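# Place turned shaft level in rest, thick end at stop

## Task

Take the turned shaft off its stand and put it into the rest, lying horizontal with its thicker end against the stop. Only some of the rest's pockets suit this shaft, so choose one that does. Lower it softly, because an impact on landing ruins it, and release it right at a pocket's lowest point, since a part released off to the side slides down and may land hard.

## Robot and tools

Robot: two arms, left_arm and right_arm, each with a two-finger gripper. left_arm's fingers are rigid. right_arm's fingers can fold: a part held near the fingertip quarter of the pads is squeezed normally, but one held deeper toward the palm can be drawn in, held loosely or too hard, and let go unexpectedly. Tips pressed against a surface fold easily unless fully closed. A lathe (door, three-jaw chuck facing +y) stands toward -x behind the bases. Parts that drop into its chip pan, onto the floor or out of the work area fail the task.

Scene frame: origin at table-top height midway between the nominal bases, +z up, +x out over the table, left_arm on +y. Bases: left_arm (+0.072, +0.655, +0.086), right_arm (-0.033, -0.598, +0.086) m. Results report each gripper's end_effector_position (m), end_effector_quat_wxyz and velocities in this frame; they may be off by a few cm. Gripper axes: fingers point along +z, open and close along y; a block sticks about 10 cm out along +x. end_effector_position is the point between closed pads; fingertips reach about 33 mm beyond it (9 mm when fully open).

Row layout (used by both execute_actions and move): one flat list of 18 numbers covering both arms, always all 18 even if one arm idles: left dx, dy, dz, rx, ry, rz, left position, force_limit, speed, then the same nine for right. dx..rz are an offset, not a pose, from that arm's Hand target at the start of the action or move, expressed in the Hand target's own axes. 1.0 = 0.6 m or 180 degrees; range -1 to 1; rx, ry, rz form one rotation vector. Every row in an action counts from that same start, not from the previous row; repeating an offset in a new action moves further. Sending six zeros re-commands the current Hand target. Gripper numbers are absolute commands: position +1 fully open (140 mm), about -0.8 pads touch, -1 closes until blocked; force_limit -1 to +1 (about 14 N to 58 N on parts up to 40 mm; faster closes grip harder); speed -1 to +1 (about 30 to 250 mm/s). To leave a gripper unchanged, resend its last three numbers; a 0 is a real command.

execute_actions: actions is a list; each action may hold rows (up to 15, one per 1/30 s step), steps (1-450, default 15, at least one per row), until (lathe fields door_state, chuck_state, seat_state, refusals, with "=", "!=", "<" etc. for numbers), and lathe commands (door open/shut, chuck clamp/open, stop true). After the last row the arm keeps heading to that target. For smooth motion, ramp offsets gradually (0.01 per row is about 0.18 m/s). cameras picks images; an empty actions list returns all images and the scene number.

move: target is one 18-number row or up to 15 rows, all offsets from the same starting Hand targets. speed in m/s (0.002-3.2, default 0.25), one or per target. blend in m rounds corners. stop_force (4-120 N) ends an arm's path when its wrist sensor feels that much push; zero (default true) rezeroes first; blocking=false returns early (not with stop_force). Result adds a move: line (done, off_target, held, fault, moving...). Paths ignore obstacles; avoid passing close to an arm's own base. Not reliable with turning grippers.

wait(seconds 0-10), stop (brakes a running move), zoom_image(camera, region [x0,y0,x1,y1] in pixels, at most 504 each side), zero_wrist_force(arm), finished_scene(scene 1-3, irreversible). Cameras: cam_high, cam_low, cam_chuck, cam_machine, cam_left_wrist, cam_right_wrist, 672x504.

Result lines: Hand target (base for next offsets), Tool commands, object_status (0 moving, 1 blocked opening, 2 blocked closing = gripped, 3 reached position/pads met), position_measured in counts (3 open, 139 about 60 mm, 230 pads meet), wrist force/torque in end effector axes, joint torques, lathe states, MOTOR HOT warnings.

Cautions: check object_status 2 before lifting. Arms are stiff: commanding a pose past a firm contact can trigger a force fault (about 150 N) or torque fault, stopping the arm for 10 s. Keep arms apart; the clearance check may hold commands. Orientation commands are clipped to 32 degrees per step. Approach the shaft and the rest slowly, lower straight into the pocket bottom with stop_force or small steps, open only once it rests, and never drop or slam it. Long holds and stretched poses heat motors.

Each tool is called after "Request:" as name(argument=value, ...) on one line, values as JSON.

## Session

Request:
execute_actions(actions=[])

Request:
zoom_image(camera="cam_high", region=[200, 60, 460, 255])

Request:
zoom_image(camera="cam_low", region=[300, 180, 420, 250])

Request:
zoom_image(camera="cam_low", region=[420, 180, 560, 250])

Scene clock: 0.00 s.
left_arm: end_effector_position=(+0.6212, +0.8555, +0.1117) position_measured=3 object_status=3 end_effector_quat_wxyz=(+0.675, -0.281, -0.634, -0.253) | right_arm: end_effector_position=(+0.7861, -0.4651, +0.3928) position_measured=3 object_status=3 end_effector_quat_wxyz=(-0.250, +0.542, +0.691, +0.408)
Joint positions: left_arm=[-0.258 -0.751 1.705 -0.91 -1.064 0.038] | right_arm=[-0.461 -1.322 1.743 -1.57 -0.637 0.706]
Joint velocities: within noise
Joint torques (N m): no reading
Wrist force (N): no reading
Wrist torque (N m): no reading
Wrist force, peak (N): no reading
Hand target: left_arm +0.6212, +0.8555, +0.1117; +0.675, -0.281, -0.634, -0.253 | right_arm +0.7861, -0.4651, +0.3928; -0.250, +0.542, +0.691, +0.408
Tool commands: left_gripper/position=+1.0 left_gripper/force_limit=+1.0 left_gripper/speed=+1.0 right_gripper/position=+1.0 right_gripper/force_limit=+1.0 right_gripper/speed=+1.0
lathe: door_state=shut chuck_state=open seat_state=open

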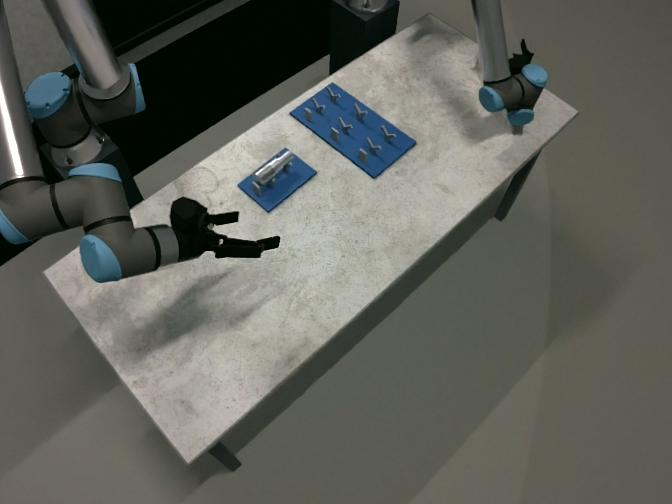

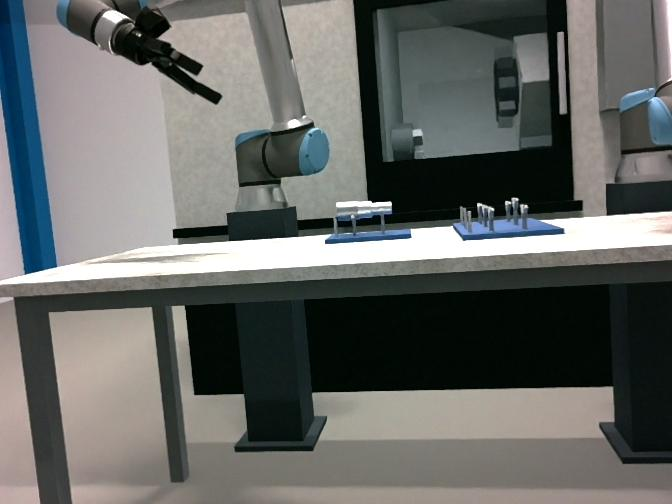

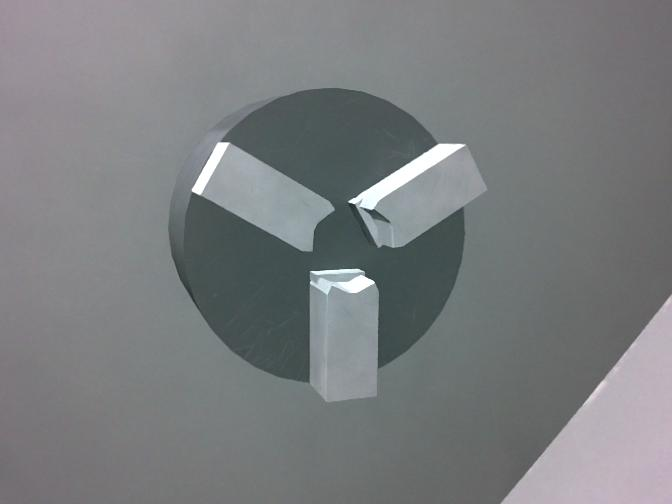

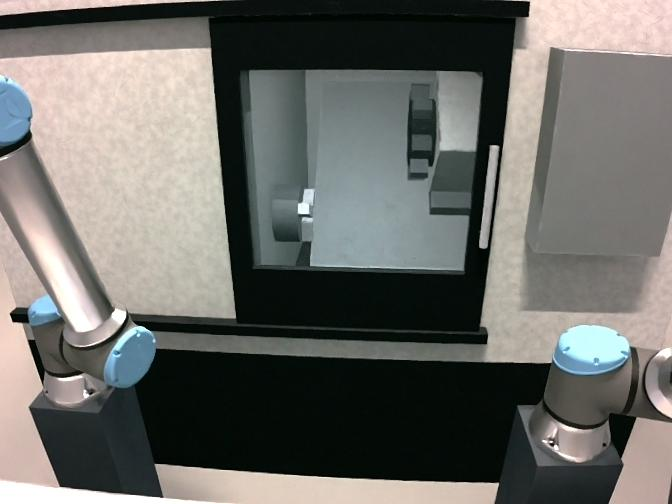

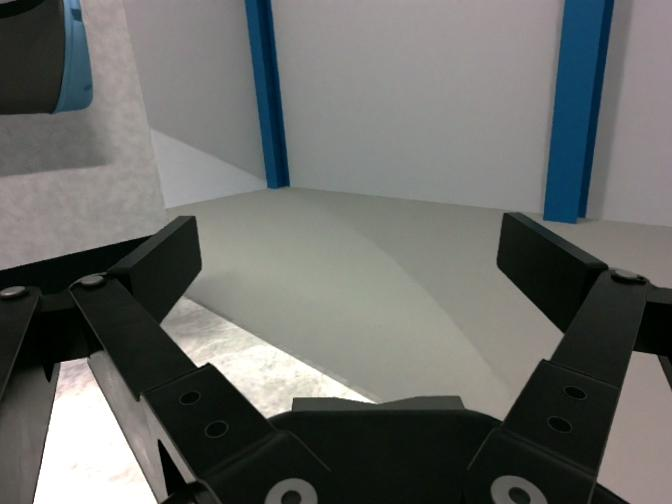

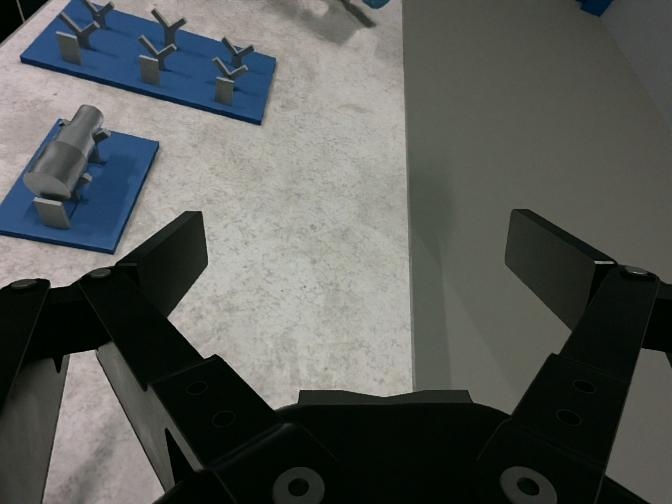

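Scaled by 1.938 from the camera's 672x504 image, which has a finer 960x720 frame.

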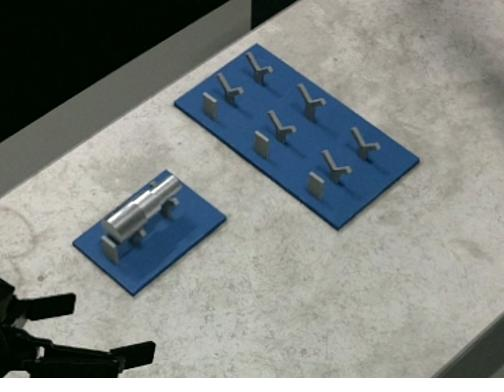

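Scaled by 4.200 from the camera's 672x504 image, which has a finer 960x720 frame.

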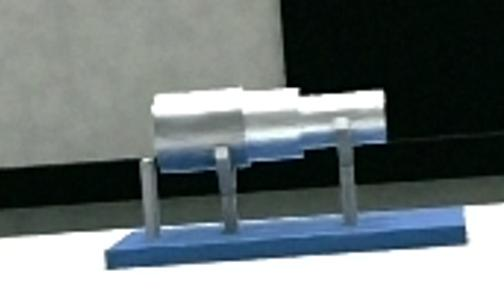

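Scaled by 3.600 from the camera's 672x504 image, which has a finer 960x720 frame.

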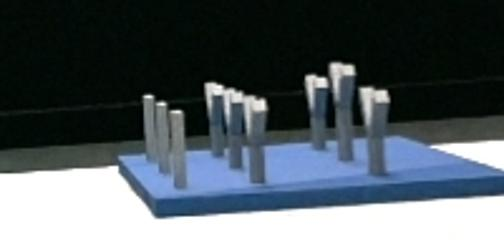

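Request:
move(target=[0.615,-0.9825,-0.6197,-0.2161,-0.4752,0.1807,1,1,1,-0.114,-0.1675,-0.4095,0,0,0,1,1,1], speed=0.5, cameras=["cam_left_wrist"])

Request:
zoom_image(camera="cam_left_wrist", region=[120, 20, 480, 290])

Request:
zoom_image(camera="cam_left_wrist", region=[240, 210, 440, 410])

Scene clock: 35.27 s.
left_arm: end_effector_position=(+0.5005, +0.1803, +0.5008) position_measured=3 object_status=3 end_effector_quat_wxyz=(+0.001, +0.707, +0.707, +0.000) | right_arm: end_effector_position=(+0.6862, -0.7154, +0.4428) position_measured=3 object_status=3 end_effector_quat_wxyz=(-0.250, +0.542, +0.691, +0.408)
Joint positions: left_arm=[-1.101 -1.695 1.753 -1.63 -1.571 0.459] | right_arm=[-0.801 -1.344 1.618 -1.102 -0.828 0.279]
Joint torques (N m): left_arm=[-19.41 -23.78 -59.95 -6.02 2.6 -3.72] | right_arm=[-9.2 -59.33 -60.72 0.02 -2.66 -1.75]
Wrist force (N): left_arm=[2.0 -2.2 0.6] | right_arm=[0.3 0.2 0.1]
Wrist torque (N m): left_arm=[-0.65 -0.11 0.06] | right_arm=[0.06 -0.04 0.12]
Wrist force, peak (N): left_arm=[-2.6 3.1 1.0] | right_arm=[0.6 0.6 1.1]
Hand target: left_arm +0.5006, +0.1802, +0.5008; +0.001, +0.707, +0.707, +0.000 | right_arm +0.6862, -0.7154, +0.4428; -0.250, +0.542, +0.691, +0.408
Off the commanded pose: left_arm 0.000 m, 0 deg | right_arm 0.000 m, 0 deg.
lathe: door_state=shut chuck_state=open seat_state=open
move: done
Images, in order (width x height): cam_left_wrist 672x504.

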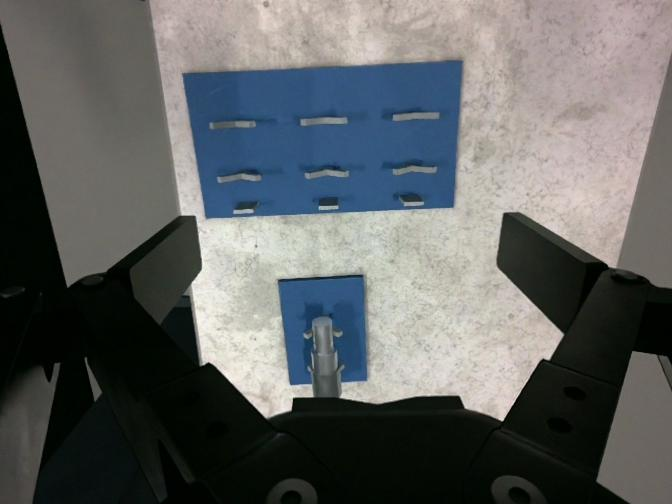

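Scaled by 1.400 from the camera's 672x504 image, which has a finer 960x720 frame.

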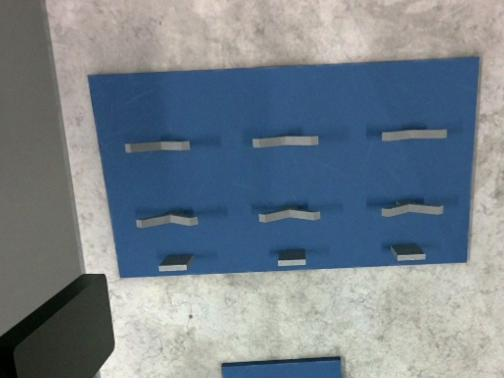

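Scaled by 2.520 from the camera's 672x504 image, which has a finer 960x720 frame.

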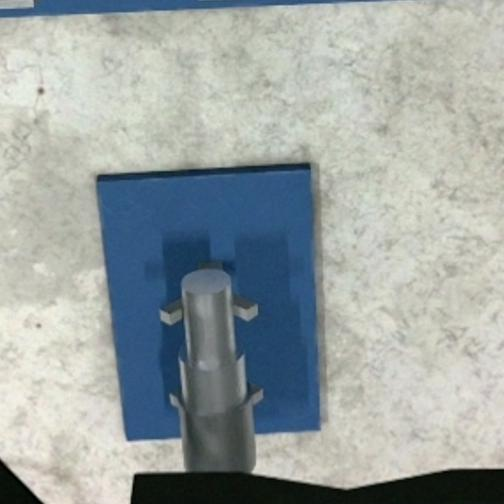

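Request:
move(target=[-0.6153,-0.0263,0.418,0,0,-0.0206,1,1,1,0,0,0,0,0,0,1,1,1], speed=0.5, cameras=["cam_left_wrist","cam_low"])

Request:
zoom_image(camera="cam_left_wrist", region=[220, 20, 480, 280])

Request:
zoom_image(camera="cam_low", region=[320, 185, 420, 245])

Scene clock: 74.90 s.
left_arm: end_effector_position=(+0.4848, -0.1893, +0.2507) position_measured=3 object_status=3 end_effector_quat_wxyz=(+0.001, +0.684, +0.730, -0.001) | right_arm: end_effector_position=(+0.6862, -0.7154, +0.4428) position_measured=3 object_status=3 end_effector_quat_wxyz=(-0.250, +0.542, +0.691, +0.408)
Joint positions: left_arm=[-1.292 -1.103 1.503 -1.972 -1.571 0.204] | right_arm=[-0.801 -1.344 1.618 -1.102 -0.828 0.279]
Joint torques (N m): left_arm=[-19.29 -68.58 -56.09 -1.15 -2 -4.01] | right_arm=[-8.15 -60.73 -59.13 -0.01 -2.51 -1.72]
Wrist force (N): left_arm=[2.0 -1.7 0.8] | right_arm=[0.1 0.0 0.2]
Wrist torque (N m): left_arm=[-0.55 -0.11 0.09] | right_arm=[0.00 0.00 0.12]
Wrist force, peak (N): left_arm=[5.1 -2.2 -0.6] | right_arm=[0.7 0.4 0.2]
Hand target: left_arm +0.4848, -0.1895, +0.2506; +0.001, +0.684, +0.730, -0.001 | right_arm +0.6862, -0.7154, +0.4428; -0.250, +0.542, +0.691, +0.408
Off the commanded pose: left_arm 0.000 m, 0 deg | right_arm 0.000 m, 0 deg.
lathe: door_state=shut chuck_state=open seat_state=open
move: done
Images, in order (width x height): cam_low 672x504, cam_left_wrist 672x504.

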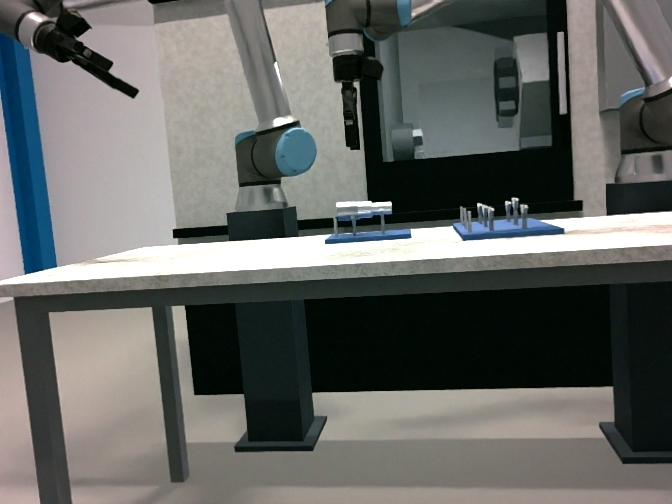

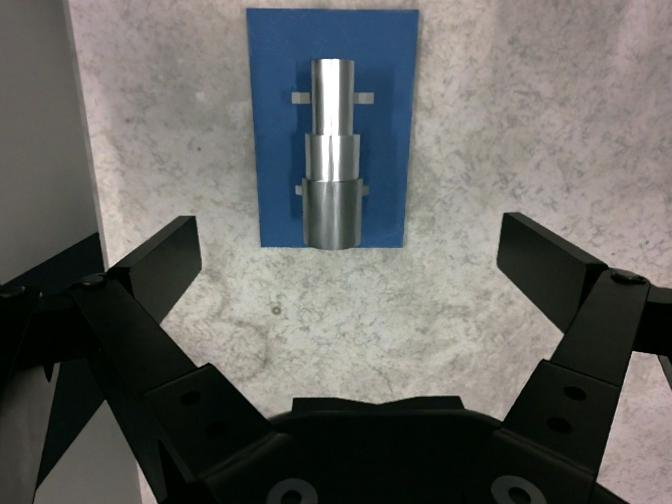

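Scaled by 1.938 from the camera's 672x504 image, which has a finer 960x720 frame.

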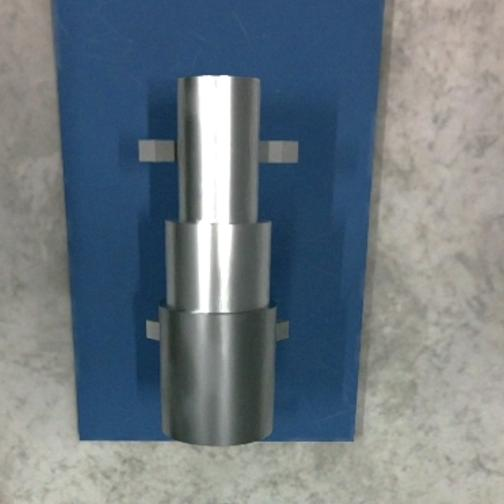

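Scaled by 5.040 from the camera's 672x504 image, which has a finer 960x720 frame.

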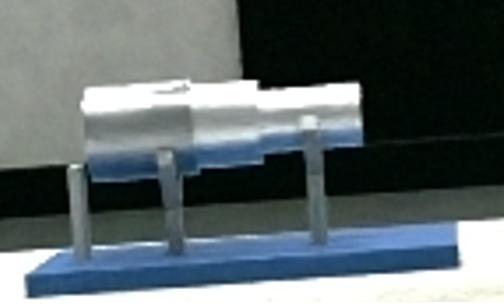

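Request:
move(target=[[-0.0027,-0.0137,0.17,0,0,0,0.2,1,0,0,0,0,0,0,0,1,1,1],[-0.0027,-0.0137,0.2487,0,0,0,0.2,1,0,0,0,0,0,0,0,1,1,1]], speed=[0.2,0.07], blend=0.01, stop_force=15, cameras=["cam_left_wrist","cam_low"])

Request:
zoom_image(camera="cam_low", region=[320, 165, 400, 245])

Request:
zoom_image(camera="cam_left_wrist", region=[220, 20, 480, 280])

Scene clock: 99.47 s.
left_arm: end_effector_position=(+0.4768, -0.1919, +0.1014) position_measured=104 object_status=3 end_effector_quat_wxyz=(+0.001, +0.684, +0.730, -0.001) | right_arm: end_effector_position=(+0.6862, -0.7154, +0.4428) position_measured=3 object_status=3 end_effector_quat_wxyz=(-0.250, +0.542, +0.691, +0.408)
Joint positions: left_arm=[-1.301 -0.985 1.612 -2.199 -1.571 0.195] | right_arm=[-0.801 -1.344 1.618 -1.102 -0.828 0.279]
Joint torques (N m): left_arm=[-11.62 -78.65 -34.81 -6.86 2.08 -2.63] | right_arm=[-7.38 -60.7 -60.4 -0.15 -2.59 -1.38]
Wrist force (N): left_arm=[1.8 -1.8 1.3] | right_arm=[0.5 0.1 0.3]
Wrist torque (N m): left_arm=[-0.55 -0.08 0.12] | right_arm=[0.03 -0.07 0.12]
Wrist force, peak (N): left_arm=[2.5 -2.0 2.1] | right_arm=[0.6 0.2 0.3]
Hand target: left_arm +0.4768, -0.1919, +0.1014; +0.001, +0.684, +0.730, -0.001 | right_arm +0.6862, -0.7154, +0.4428; -0.250, +0.542, +0.691, +0.408
Off the commanded pose: left_arm 0.000 m, 0 deg | right_arm 0.000 m, 0 deg.
lathe: door_state=shut chuck_state=open seat_state=open
move: done
Images, in order (width x height): cam_low 672x504, cam_left_wrist 672x504.

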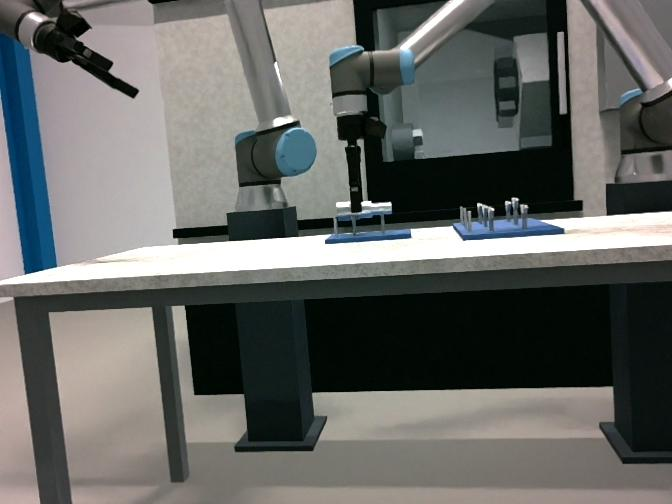

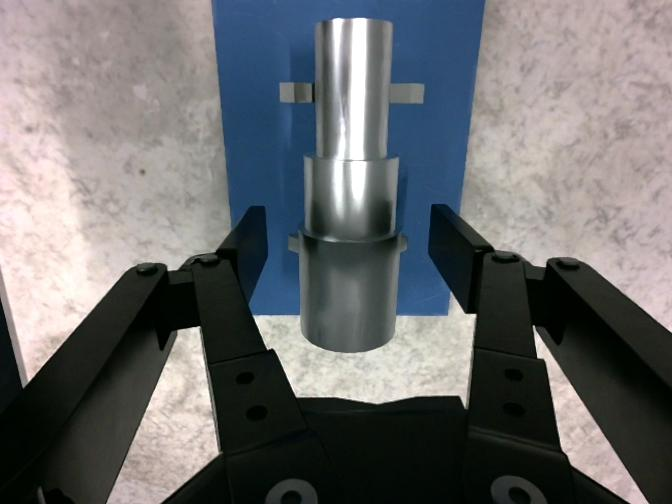

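Scaled by 6.300 from the camera's 672x504 image, which has a finer 960x720 frame.

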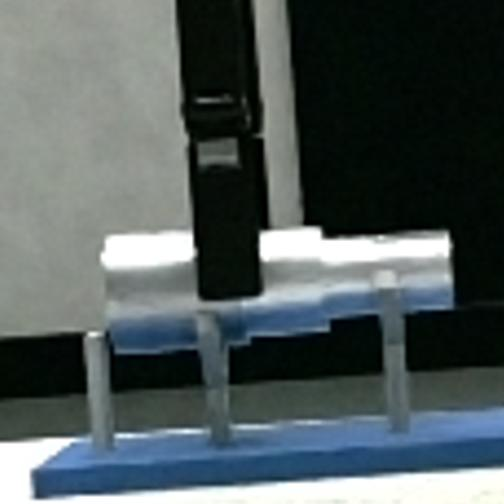

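Scaled by 1.938 from the camera's 672x504 image, which has a finer 960x720 frame.

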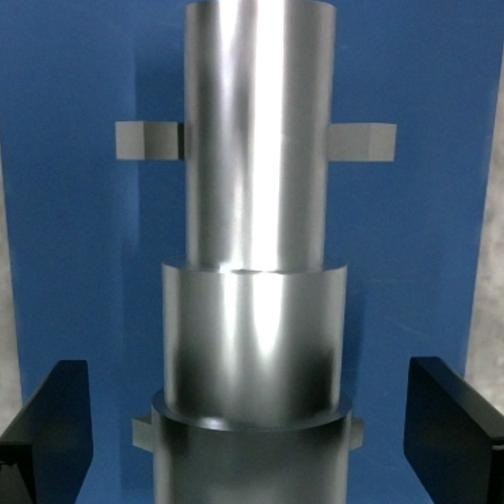

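Request:
move(target=[[0.0025,0,-0.003,0,0,0,0.2,1,0,0,0,0,0,0,0,1,1,1],[0.0025,0,-0.003,0,0,0,-1,1,-1,0,0,0,0,0,0,1,1,1]], speed=0.05)

Request:
wait(seconds=0.4, cameras=["cam_low"])

Request:
zoom_image(camera="cam_low", region=[320, 165, 400, 245])

Scene clock: 113.93 s.
left_arm: end_effector_position=(+0.4768, -0.1903, +0.1032) position_measured=157 object_status=0 end_effector_quat_wxyz=(+0.001, +0.684, +0.730, -0.001) | right_arm: end_effector_position=(+0.6862, -0.7154, +0.4428) position_measured=3 object_status=3 end_effector_quat_wxyz=(-0.250, +0.542, +0.691, +0.408)
Joint positions: left_arm=[-1.3 -0.989 1.614 -2.198 -1.571 0.195] | right_arm=[-0.801 -1.344 1.618 -1.102 -0.828 0.279]
Joint torques (N m): left_arm=[-15.18 -90.31 -34.41 -0.97 -6.23 2.82] | right_arm=[-7.6 -61.31 -60.43 -0.37 -2.52 -0.92]
Wrist force (N): left_arm=[8.4 9.2 -16.0] | right_arm=[0.2 0.0 0.0]
Wrist torque (N m): left_arm=[-0.76 -0.05 0.36] | right_arm=[0.02 -0.02 0.12]
Wrist force, peak (N): left_arm=[8.8 9.2 -16.2] | right_arm=[0.5 0.1 0.5]
Hand target: left_arm +0.4767, -0.1904, +0.1032; +0.001, +0.684, +0.730, -0.001 | right_arm +0.6862, -0.7154, +0.4428; -0.250, +0.542, +0.691, +0.408
Off the commanded pose: left_arm 0.000 m, 0 deg | right_arm 0.000 m, 0 deg.
lathe: door_state=shut chuck_state=open seat_state=open
move: done

Scene clock: 114.33 s.
left_arm: end_effector_position=(+0.4768, -0.1904, +0.1032) position_measured=157 object_status=2 end_effector_quat_wxyz=(+0.001, +0.684, +0.730, -0.001) | right_arm: end_effector_position=(+0.6862, -0.7154, +0.4428) position_measured=3 object_status=3 end_effector_quat_wxyz=(-0.250, +0.542, +0.691, +0.408)
Joint positions: left_arm=[-1.3 -0.989 1.614 -2.198 -1.571 0.195] | right_arm=[-0.801 -1.344 1.618 -1.102 -0.828 0.279]
Joint torques (N m): left_arm=[-28.59 -83.4 -34.7 -1.21 -6.43 2.73] | right_arm=[-9.53 -61.95 -60.47 -0.3 -2.45 -0.93]
Wrist force (N): left_arm=[8.4 9.3 -15.9] | right_arm=[0.3 0.1 0.1]
Wrist torque (N m): left_arm=[-0.75 -0.03 0.36] | right_arm=[0.04 -0.05 0.12]
Wrist force, peak (N): left_arm=[8.4 8.9 -16.7] | right_arm=[0.7 0.2 0.0]
Hand target: left_arm +0.4767, -0.1904, +0.1032; +0.001, +0.684, +0.730, -0.001 | right_arm +0.6862, -0.7154, +0.4428; -0.250, +0.542, +0.691, +0.408
Tool commands: left_gripper/position=-1.0 left_gripper/force_limit=+1.0 left_gripper/speed=-1.0 right_gripper/position=+1.0 right_gripper/force_limit=+1.0 right_gripper/speed=+1.0
Off the commanded pose: left_arm 0.000 m, 0 deg | right_arm 0.000 m, 0 deg.
lathe: door_state=shut chuck_state=open seat_state=open
wait: 0.40 s
Images, in order (width x height): cam_low 672x504.

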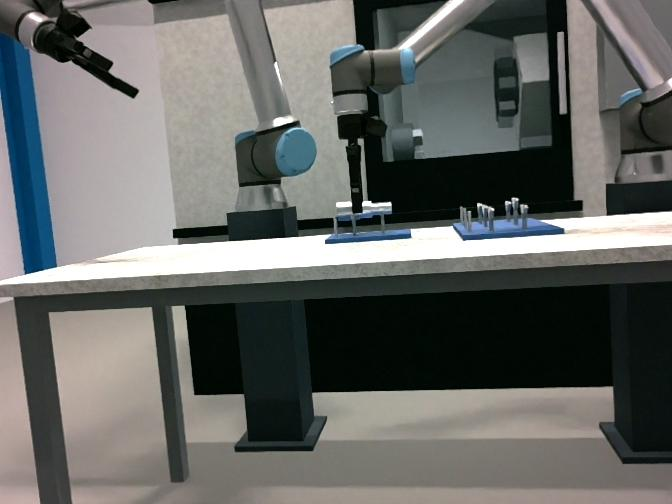

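Scaled by 6.300 from the camera's 672x504 image, which has a finer 960x720 frame.

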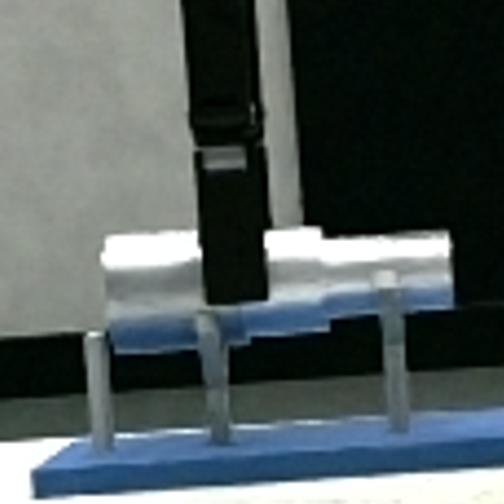

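Request:
move(target=[[0,0.0004,-0.02,0,0,0,-1,1,-1,0,0,0,0,0,0,1,1,1],[0,0.0004,-0.14,0,0,0,-1,1,-1,0,0,0,0,0,0,1,1,1],[0.5618,0.0531,-0.14,0,-0.0083,0.0033,-1,1,-1,0,0,0,0,0,0,1,1,1],[0.5618,0.0531,-0.0247,0,-0.0083,0.0033,-1,1,-1,0,0,0,0,0,0,1,1,1]], speed=[0.03,0.12,0.25,0.1], blend=[0.01,0.03,0.03,0], cameras=["cam_left_wrist","cam_low","cam_high"])

Request:
zoom_image(camera="cam_low", region=[455, 155, 545, 245])

Request:
zoom_image(camera="cam_left_wrist", region=[220, 0, 480, 260])

Scene clock: 141.37 s.
left_arm: end_effector_position=(+0.4867, +0.1481, +0.1175) position_measured=157 object_status=2 end_effector_quat_wxyz=(+0.010, +0.688, +0.726, -0.009) | right_arm: end_effector_position=(+0.6862, -0.7154, +0.4428) position_measured=3 object_status=3 end_effector_quat_wxyz=(-0.250, +0.542, +0.691, +0.408)
Joint positions: left_arm=[-1.138 -1.391 2.202 -2.408 -1.58 0.367] | right_arm=[-0.801 -1.344 1.618 -1.102 -0.828 0.279]
Joint torques (N m): left_arm=[17.85 -40.85 -32.58 -7.11 -2.26 3.47] | right_arm=[-6.8 -62.13 -59.88 -0.7 -2.74 0.13]
Wrist force (N): left_arm=[2.6 -2.0 6.9] | right_arm=[0.2 0.2 0.0]
Wrist torque (N m): left_arm=[-0.61 -0.24 -0.08] | right_arm=[0.05 -0.02 0.12]
Wrist force, peak (N): left_arm=[8.9 9.8 -16.8] | right_arm=[0.6 0.1 -0.2]
Hand target: left_arm +0.4867, +0.1481, +0.1174; +0.010, +0.688, +0.726, -0.009 | right_arm +0.6862, -0.7154, +0.4428; -0.250, +0.542, +0.691, +0.408
Off the commanded pose: left_arm 0.000 m, 0 deg | right_arm 0.000 m, 0 deg.
lathe: door_state=shut chuck_state=open seat_state=open
move: done; blend cut to 0.006 m at target 1
Images, in order (width x height): cam_high 672x504, cam_low 672x504, cam_left_wrist 672x504.

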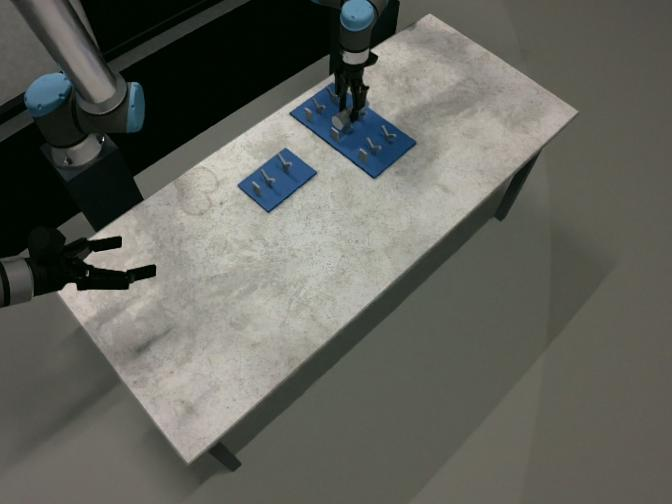

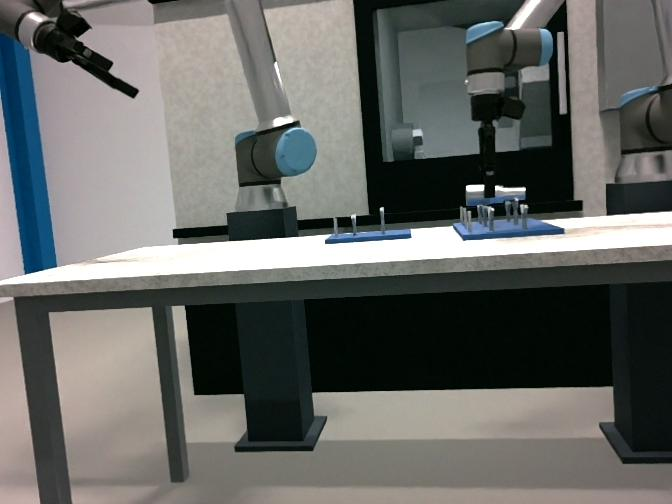

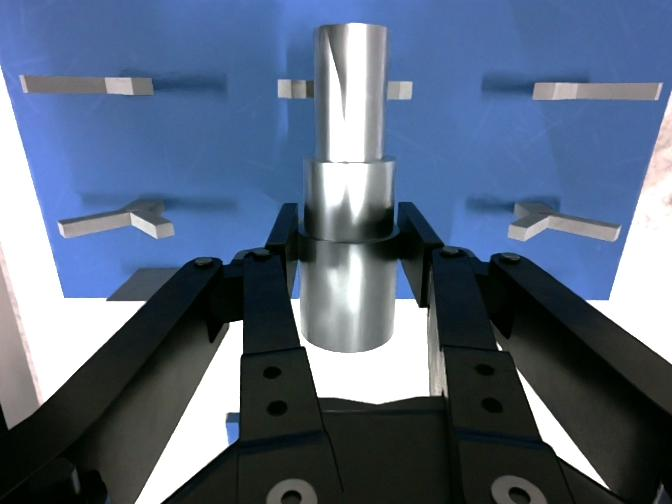

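Scaled by 5.600 from the camera's 672x504 image, which has a finer 960x720 frame.

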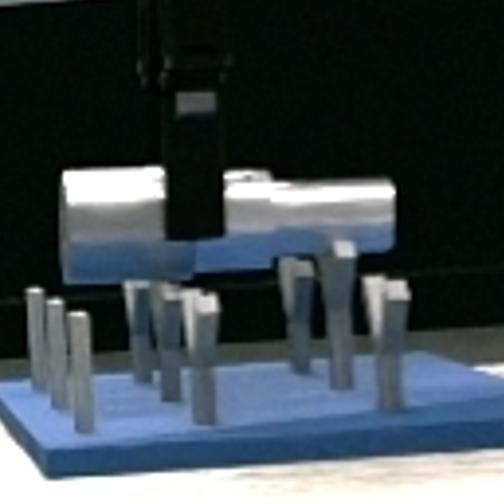

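Scaled by 1.938 from the camera's 672x504 image, which has a finer 960x720 frame.

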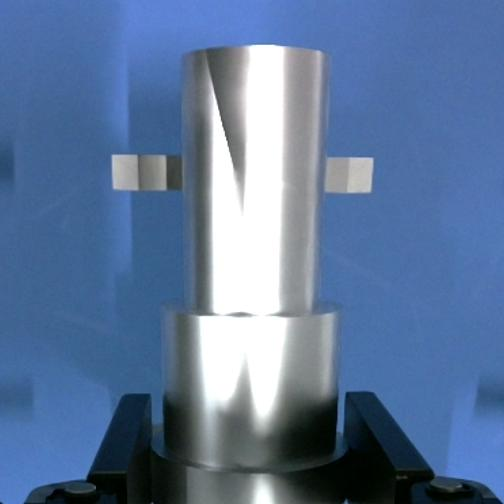

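Request:
move(target=[0.0033,-0.0052,0.01,0,0,0.0033,-1,1,-1,0,0,0,0,0,0,1,1,1], speed=0.05)

Request:
move(target=[0,0,0.0098,0,0,0,-1,1,-1,0,0,0,0,0,0,1,1,1], speed=0.02, stop_force=6, cameras=["cam_left_wrist","cam_low"])

Request:
zoom_image(camera="cam_low", region=[455, 155, 545, 245])

Request:
zoom_image(camera="cam_left_wrist", region=[220, 0, 480, 260])

Scene clock: 170.77 s.
left_arm: end_effector_position=(+0.4836, +0.1497, +0.1115) position_measured=157 object_status=2 end_effector_quat_wxyz=(+0.010, +0.691, +0.722, -0.009) | right_arm: end_effector_position=(+0.6862, -0.7154, +0.4428) position_measured=3 object_status=3 end_effector_quat_wxyz=(-0.250, +0.542, +0.691, +0.408)
Joint positions: left_arm=[-1.142 -1.387 2.212 -2.422 -1.58 0.374] | right_arm=[-0.801 -1.344 1.618 -1.102 -0.828 0.279]
Joint torques (N m): left_arm=[-19.67 -40.54 -32.44 -7.83 1.87 3.6] | right_arm=[-7.11 -61.6 -59.48 -1.5 -2.69 0.73]
Wrist force (N): left_arm=[2.6 -2.0 7.2] | right_arm=[0.3 0.2 -0.2]
Wrist torque (N m): left_arm=[-0.60 -0.25 -0.08] | right_arm=[0.05 -0.04 0.12]
Wrist force, peak (N): left_arm=[2.8 -2.2 7.7] | right_arm=[0.7 0.3 -0.2]
Hand target: left_arm +0.4835, +0.1497, +0.1114; +0.010, +0.691, +0.722, -0.009 | right_arm +0.6862, -0.7154, +0.4428; -0.250, +0.542, +0.691, +0.408
Off the commanded pose: left_arm 0.000 m, 0 deg | right_arm 0.000 m, 0 deg.
lathe: door_state=shut chuck_state=open seat_state=open
move: done

Scene clock: 172.13 s.
left_arm: end_effector_position=(+0.4835, +0.1496, +0.1055) position_measured=157 object_status=2 end_effector_quat_wxyz=(+0.010, +0.691, +0.722, -0.009) | right_arm: end_effector_position=(+0.6862, -0.7154, +0.4428) position_measured=3 object_status=3 end_effector_quat_wxyz=(-0.250, +0.542, +0.691, +0.408)
Joint positions: left_arm=[-1.142 -1.378 2.216 -2.435 -1.58 0.374] | right_arm=[-0.801 -1.344 1.618 -1.102 -0.828 0.279]
Joint torques (N m): left_arm=[-20.46 -39.03 -31.4 -7.72 2.03 -2.37] | right_arm=[-6.47 -63.26 -59.58 -1.43 -2.71 0.78]
Wrist force (N): left_arm=[2.8 -2.3 7.3] | right_arm=[0.2 0.0 0.3]
Wrist torque (N m): left_arm=[-0.66 -0.27 -0.08] | right_arm=[0.01 -0.02 0.12]
Wrist force, peak (N): left_arm=[2.9 -2.3 7.3] | right_arm=[0.4 0.3 -0.2]
Hand target: left_arm +0.4835, +0.1496, +0.1055; +0.010, +0.691, +0.722, -0.009 | right_arm +0.6862, -0.7154, +0.4428; -0.250, +0.542, +0.691, +0.408
Off the commanded pose: left_arm 0.000 m, 0 deg | right_arm 0.000 m, 0 deg.
lathe: door_state=shut chuck_state=open seat_state=open
move: done
Images, in order (width x height): cam_low 672x504, cam_left_wrist 672x504.

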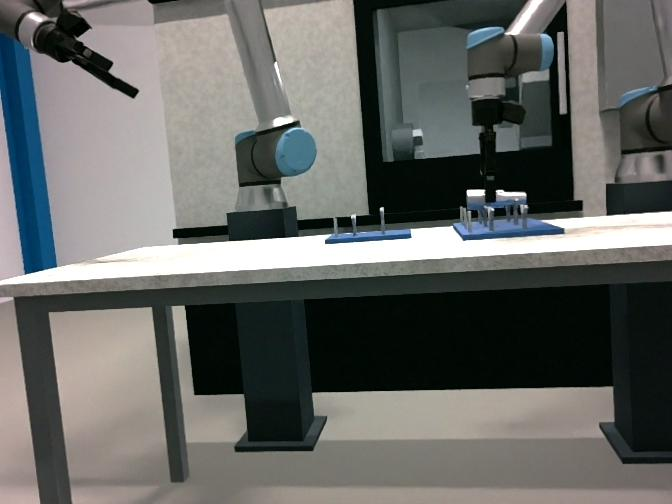

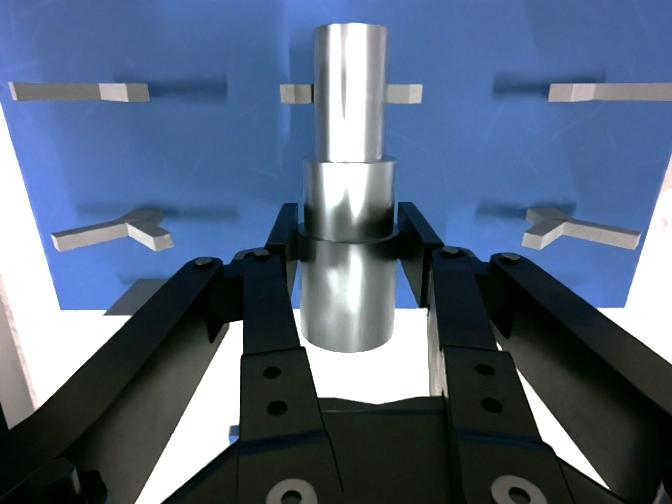

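Scaled by 5.600 from the camera's 672x504 image, which has a finer 960x720 frame.

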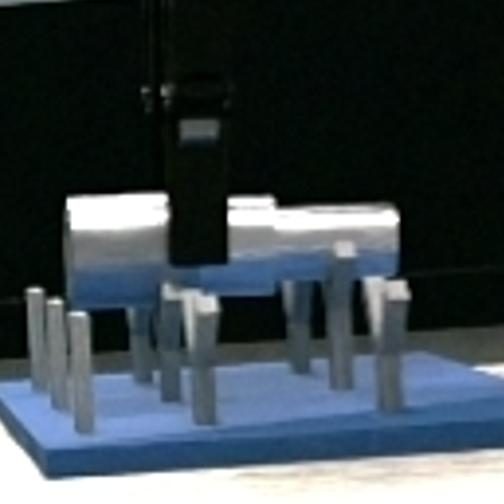

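Scaled by 1.938 from the camera's 672x504 image, which has a finer 960x720 frame.

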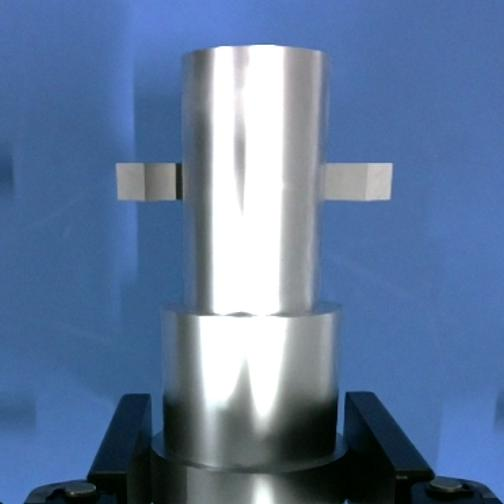

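Request:
move(target=[0,0,0.0025,0,0,0.001,-1,1,-1,0,0,0,0,0,0,1,1,1], speed=0.015, stop_force=6)

Request:
move(target=[-0.018,0,0,0,0,0,-1,1,-1,0,0,0,0,0,0,1,1,1], speed=0.012, stop_force=5)

Scene clock: 182.90 s.
left_arm: end_effector_position=(+0.4835, +0.1495, +0.1040) position_measured=157 object_status=2 end_effector_quat_wxyz=(+0.010, +0.693, +0.721, -0.009) | right_arm: end_effector_position=(+0.6862, -0.7154, +0.4428) position_measured=3 object_status=3 end_effector_quat_wxyz=(-0.250, +0.542, +0.691, +0.408)
Joint positions: left_arm=[-1.142 -1.376 2.217 -2.438 -1.58 0.377] | right_arm=[-0.801 -1.344 1.618 -1.102 -0.828 0.279]
Joint torques (N m): left_arm=[-18.97 -37.94 -28.66 -7.14 2.05 3.48] | right_arm=[-6.32 -61.58 -59.48 -1.55 -2.76 1.01]
Wrist force (N): left_arm=[1.7 -0.8 4.6] | right_arm=[0.1 0.0 0.0]
Wrist torque (N m): left_arm=[-0.62 -0.04 0.00] | right_arm=[0.02 0.01 0.12]
Wrist force, peak (N): left_arm=[2.8 -2.6 7.3] | right_arm=[0.6 0.3 -0.1]
Hand target: left_arm +0.4835, +0.1495, +0.1040; +0.010, +0.693, +0.721, -0.009 | right_arm +0.6862, -0.7154, +0.4428; -0.250, +0.542, +0.691, +0.408
Off the commanded pose: left_arm 0.000 m, 0 deg | right_arm 0.000 m, 0 deg.
lathe: door_state=shut chuck_state=open seat_state=open
move: done

Scene clock: 184.50 s.
left_arm: end_effector_position=(+0.4837, +0.1455, +0.1041) position_measured=157 object_status=2 end_effector_quat_wxyz=(+0.010, +0.693, +0.721, -0.009) | right_arm: end_effector_position=(+0.6862, -0.7154, +0.4428) position_measured=3 object_status=3 end_effector_quat_wxyz=(-0.250, +0.542, +0.691, +0.408)
Joint positions: left_arm=[-1.144 -1.371 2.211 -2.437 -1.58 0.375] | right_arm=[-0.801 -1.344 1.618 -1.102 -0.828 0.279]
Joint torques (N m): left_arm=[15.9 -76.58 -31.19 -7.41 -2.71 3.36] | right_arm=[-6.45 -61.91 -58.98 -1.72 -2.64 1.14]
Wrist force (N): left_arm=[4.0 -0.5 6.2] | right_arm=[0.4 0.3 -0.2]
Wrist torque (N m): left_arm=[-0.52 -0.09 0.18] | right_arm=[0.07 -0.06 0.12]
Wrist force, peak (N): left_arm=[14.5 0.2 1.1] | right_arm=[0.6 0.1 -0.1]
Hand target: left_arm +0.4837, +0.1455, +0.1041; +0.010, +0.693, +0.721, -0.009 (not the last commanded pose) | right_arm +0.6862, -0.7154, +0.4428; -0.250, +0.542, +0.691, +0.408
Off the commanded pose: left_arm 0.007 m, 0 deg | right_arm 0.000 m, 0 deg.
lathe: door_state=shut chuck_state=open seat_state=open
move: contact (left_arm)

Request:
move(target=[0.001,0,0.001,0,0,0,-1,1,-1,0,0,0,0,0,0,1,1,1], speed=0.01)

Request:
move(target=[0,0,0.001,0,0,0,-1,1,-1,0,0,0,0,0,0,1,1,1], speed=0.01, cameras=["cam_low","cam_left_wrist"])

Request:
zoom_image(camera="cam_low", region=[455, 155, 545, 245])

Scene clock: 191.77 s.
left_arm: end_effector_position=(+0.4837, +0.1460, +0.1036) position_measured=157 object_status=2 end_effector_quat_wxyz=(+0.010, +0.693, +0.721, -0.009) | right_arm: end_effector_position=(+0.6862, -0.7154, +0.4428) position_measured=3 object_status=3 end_effector_quat_wxyz=(-0.250, +0.542, +0.691, +0.408)
Joint positions: left_arm=[-1.144 -1.371 2.212 -2.438 -1.58 0.375] | right_arm=[-0.801 -1.344 1.618 -1.102 -0.828 0.279]
Joint torques (N m): left_arm=[17.49 -37.98 -26.14 -6.86 0.58 3.16] | right_arm=[-7.6 -62.38 -59.48 -1.94 -2.51 1.38]
Wrist force (N): left_arm=[0.8 -0.1 3.5] | right_arm=[0.3 0.0 -0.3]
Wrist torque (N m): left_arm=[-0.64 -0.12 0.15] | right_arm=[0.02 -0.03 0.12]
Wrist force, peak (N): left_arm=[3.8 -0.9 7.0] | right_arm=[0.6 0.1 -0.2]
Hand target: left_arm +0.4837, +0.1460, +0.1035; +0.010, +0.693, +0.721, -0.009 | right_arm +0.6862, -0.7154, +0.4428; -0.250, +0.542, +0.691, +0.408
Off the commanded pose: left_arm 0.000 m, 0 deg | right_arm 0.000 m, 0 deg.
lathe: door_state=shut chuck_state=open seat_state=open
move: done

Scene clock: 192.47 s.
left_arm: end_effector_position=(+0.4837, +0.1460, +0.1029) position_measured=157 object_status=2 end_effector_quat_wxyz=(+0.010, +0.693, +0.721, -0.009) | right_arm: end_effector_position=(+0.6862, -0.7154, +0.4428) position_measured=3 object_status=3 end_effector_quat_wxyz=(-0.250, +0.542, +0.691, +0.408)
Joint positions: left_arm=[-1.144 -1.37 2.212 -2.439 -1.58 0.375] | right_arm=[-0.801 -1.344 1.618 -1.102 -0.828 0.279]
Joint torques (N m): left_arm=[12.84 -32.69 -25.56 -6.09 -0.05 2.95] | right_arm=[-6.11 -62.61 -59.75 -1.76 -2.63 1.45]
Wrist force (N): left_arm=[4.6 2.2 -6.8] | right_arm=[0.3 0.2 0.0]
Wrist torque (N m): left_arm=[-0.53 -0.02 -0.02] | right_arm=[0.04 -0.04 0.12]
Wrist force, peak (N): left_arm=[4.6 2.2 -6.8] | right_arm=[0.7 0.2 -0.4]
Hand target: left_arm +0.4837, +0.1460, +0.1029; +0.010, +0.693, +0.721, -0.009 | right_arm +0.6862, -0.7154, +0.4428; -0.250, +0.542, +0.691, +0.408
Off the commanded pose: left_arm 0.000 m, 0 deg | right_arm 0.000 m, 0 deg.
lathe: door_state=shut chuck_state=open seat_state=open
move: done
Images, in order (width x height): cam_low 672x504, cam_left_wrist 672x504.

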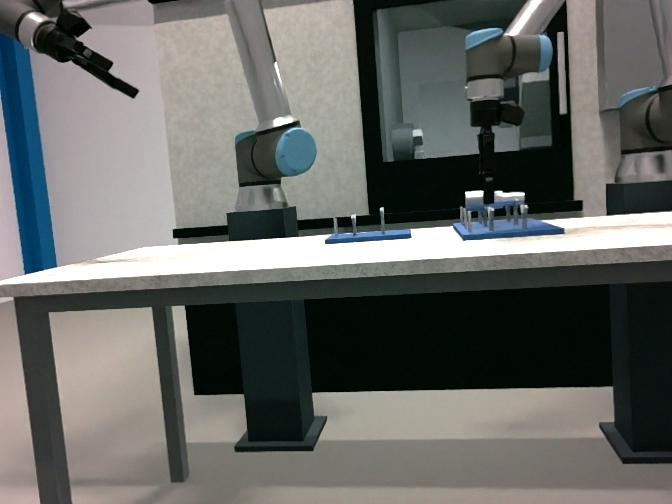

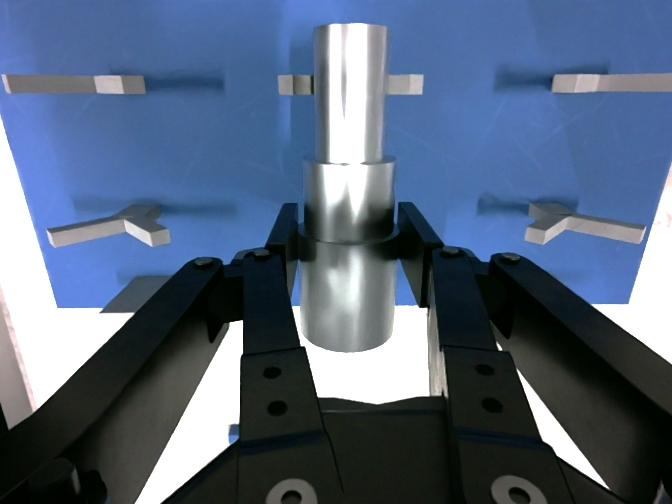

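Scaled by 5.600 from the camera's 672x504 image, which has a finer 960x720 frame.

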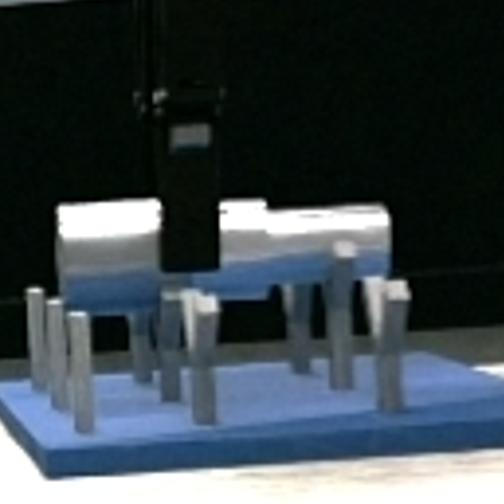

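Request:
execute_actions(actions=[{"rows":[[0,0.0003,0.0002,0,0,0,-1,1,-1,0,0,0,0,0,0,1,1,1]],"steps":12},{"rows":[[0,0,0,0,0,0,0.2,1,-1,0,0,0,0,0,0,1,1,1]],"steps":60}], cameras=["cam_low"])

Request:
move(target=[0,0,-0.22,0,0,0,0.2,1,-1,0,0,0,0,0,0,1,1,1], speed=0.2, cameras=["cam_low","cam_left_wrist"])

Request:
zoom_image(camera="cam_low", region=[455, 155, 545, 245])

Scene clock: 206.43 s.
left_arm: end_effector_position=(+0.4839, +0.1460, +0.1027) position_measured=104 object_status=3 end_effector_quat_wxyz=(+0.010, +0.693, +0.721, -0.009) | right_arm: end_effector_position=(+0.6862, -0.7154, +0.4428) position_measured=3 object_status=3 end_effector_quat_wxyz=(-0.250, +0.542, +0.691, +0.408)
Joint positions: left_arm=[-1.144 -1.37 2.212 -2.44 -1.58 0.375] | right_arm=[-0.801 -1.344 1.618 -1.102 -0.828 0.279]
Joint torques (N m): left_arm=[15.2 -68.58 -44.53 -5.82 1.91 1.58] | right_arm=[-6.02 -62.81 -59.26 -2.14 -2.52 1.22]
Wrist force (N): left_arm=[2.3 -2.4 1.3] | right_arm=[0.3 0.2 -0.1]
Wrist torque (N m): left_arm=[-0.68 -0.19 -0.03] | right_arm=[0.05 -0.04 0.12]
Wrist force, peak (N): left_arm=[4.9 3.9 -17.3] | right_arm=[0.6 0.5 0.1]
Hand target: left_arm +0.4839, +0.1460, +0.1027; +0.010, +0.693, +0.721, -0.009 | right_arm +0.6862, -0.7154, +0.4428; -0.250, +0.542, +0.691, +0.408
Off the commanded pose: left_arm 0.000 m, 0 deg | right_arm 0.000 m, 0 deg.
lathe: door_state=shut chuck_state=open seat_state=open
Images, in order (width x height): cam_low 672x504.

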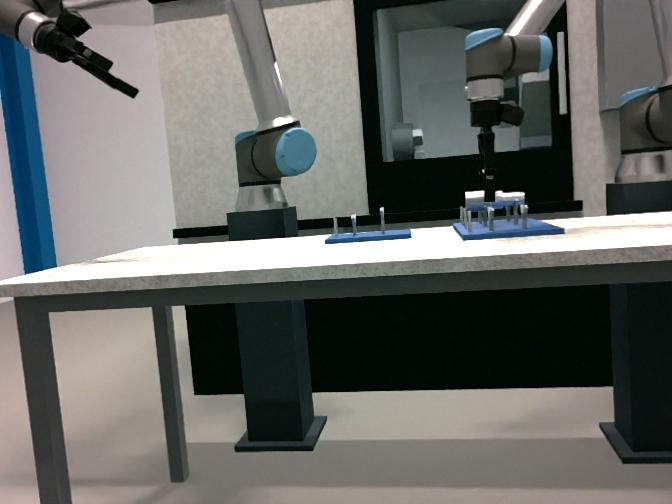

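Scene clock: 207.73 s.
left_arm: end_effector_position=(+0.4837, +0.1498, +0.2346) position_measured=104 object_status=3 end_effector_quat_wxyz=(+0.010, +0.693, +0.721, -0.009) | right_arm: end_effector_position=(+0.6862, -0.7154, +0.4428) position_measured=3 object_status=3 end_effector_quat_wxyz=(-0.250, +0.542, +0.691, +0.408)
Joint positions: left_arm=[-1.142 -1.542 2.109 -2.164 -1.58 0.378] | right_arm=[-0.801 -1.344 1.618 -1.102 -0.828 0.279]
Joint torques (N m): left_arm=[-14.11 -63.4 -52.57 -0.83 -2.07 -0.85] | right_arm=[-6.03 -63.08 -59.24 -2.28 -2.7 1.35]
Wrist force (N): left_arm=[2.6 -1.6 1.1] | right_arm=[0.2 0.1 -0.1]
Wrist torque (N m): left_arm=[-0.53 -0.22 -0.12] | right_arm=[0.03 -0.02 0.12]
Wrist force, peak (N): left_arm=[2.7 -2.2 3.6] | right_arm=[0.6 0.1 -0.3]
Hand target: left_arm +0.4836, +0.1497, +0.2347; +0.010, +0.693, +0.721, -0.009 | right_arm +0.6862, -0.7154, +0.4428; -0.250, +0.542, +0.691, +0.408
Off the commanded pose: left_arm 0.000 m, 0 deg | right_arm 0.000 m, 0 deg.
lathe: door_state=shut chuck_state=open seat_state=open
move: done
Images, in order (width x height): cam_low 672x504, cam_left_wrist 672x504.

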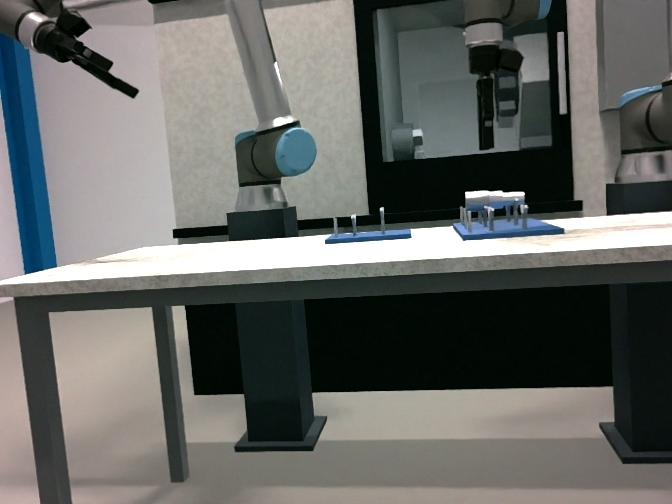

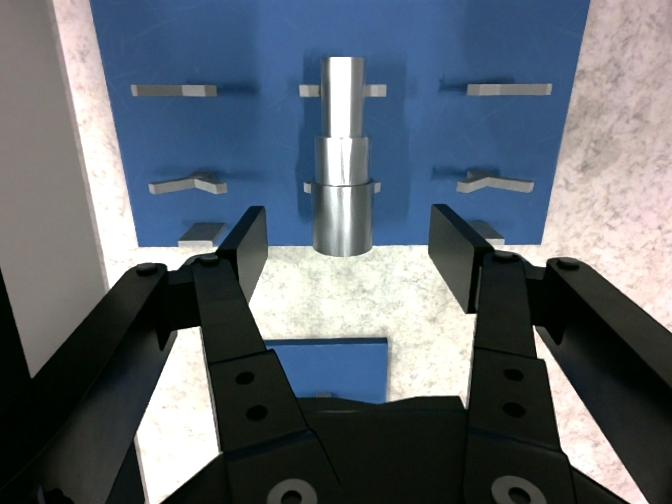

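Scaled by 5.600 from the camera's 672x504 image, which has a finer 960x720 frame.

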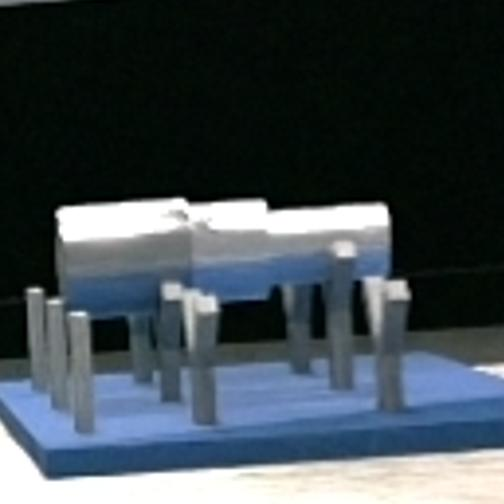

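Seated and clear of the gripper.

Request:
finished_scene(scene=3)

The scene is finished: the task was done.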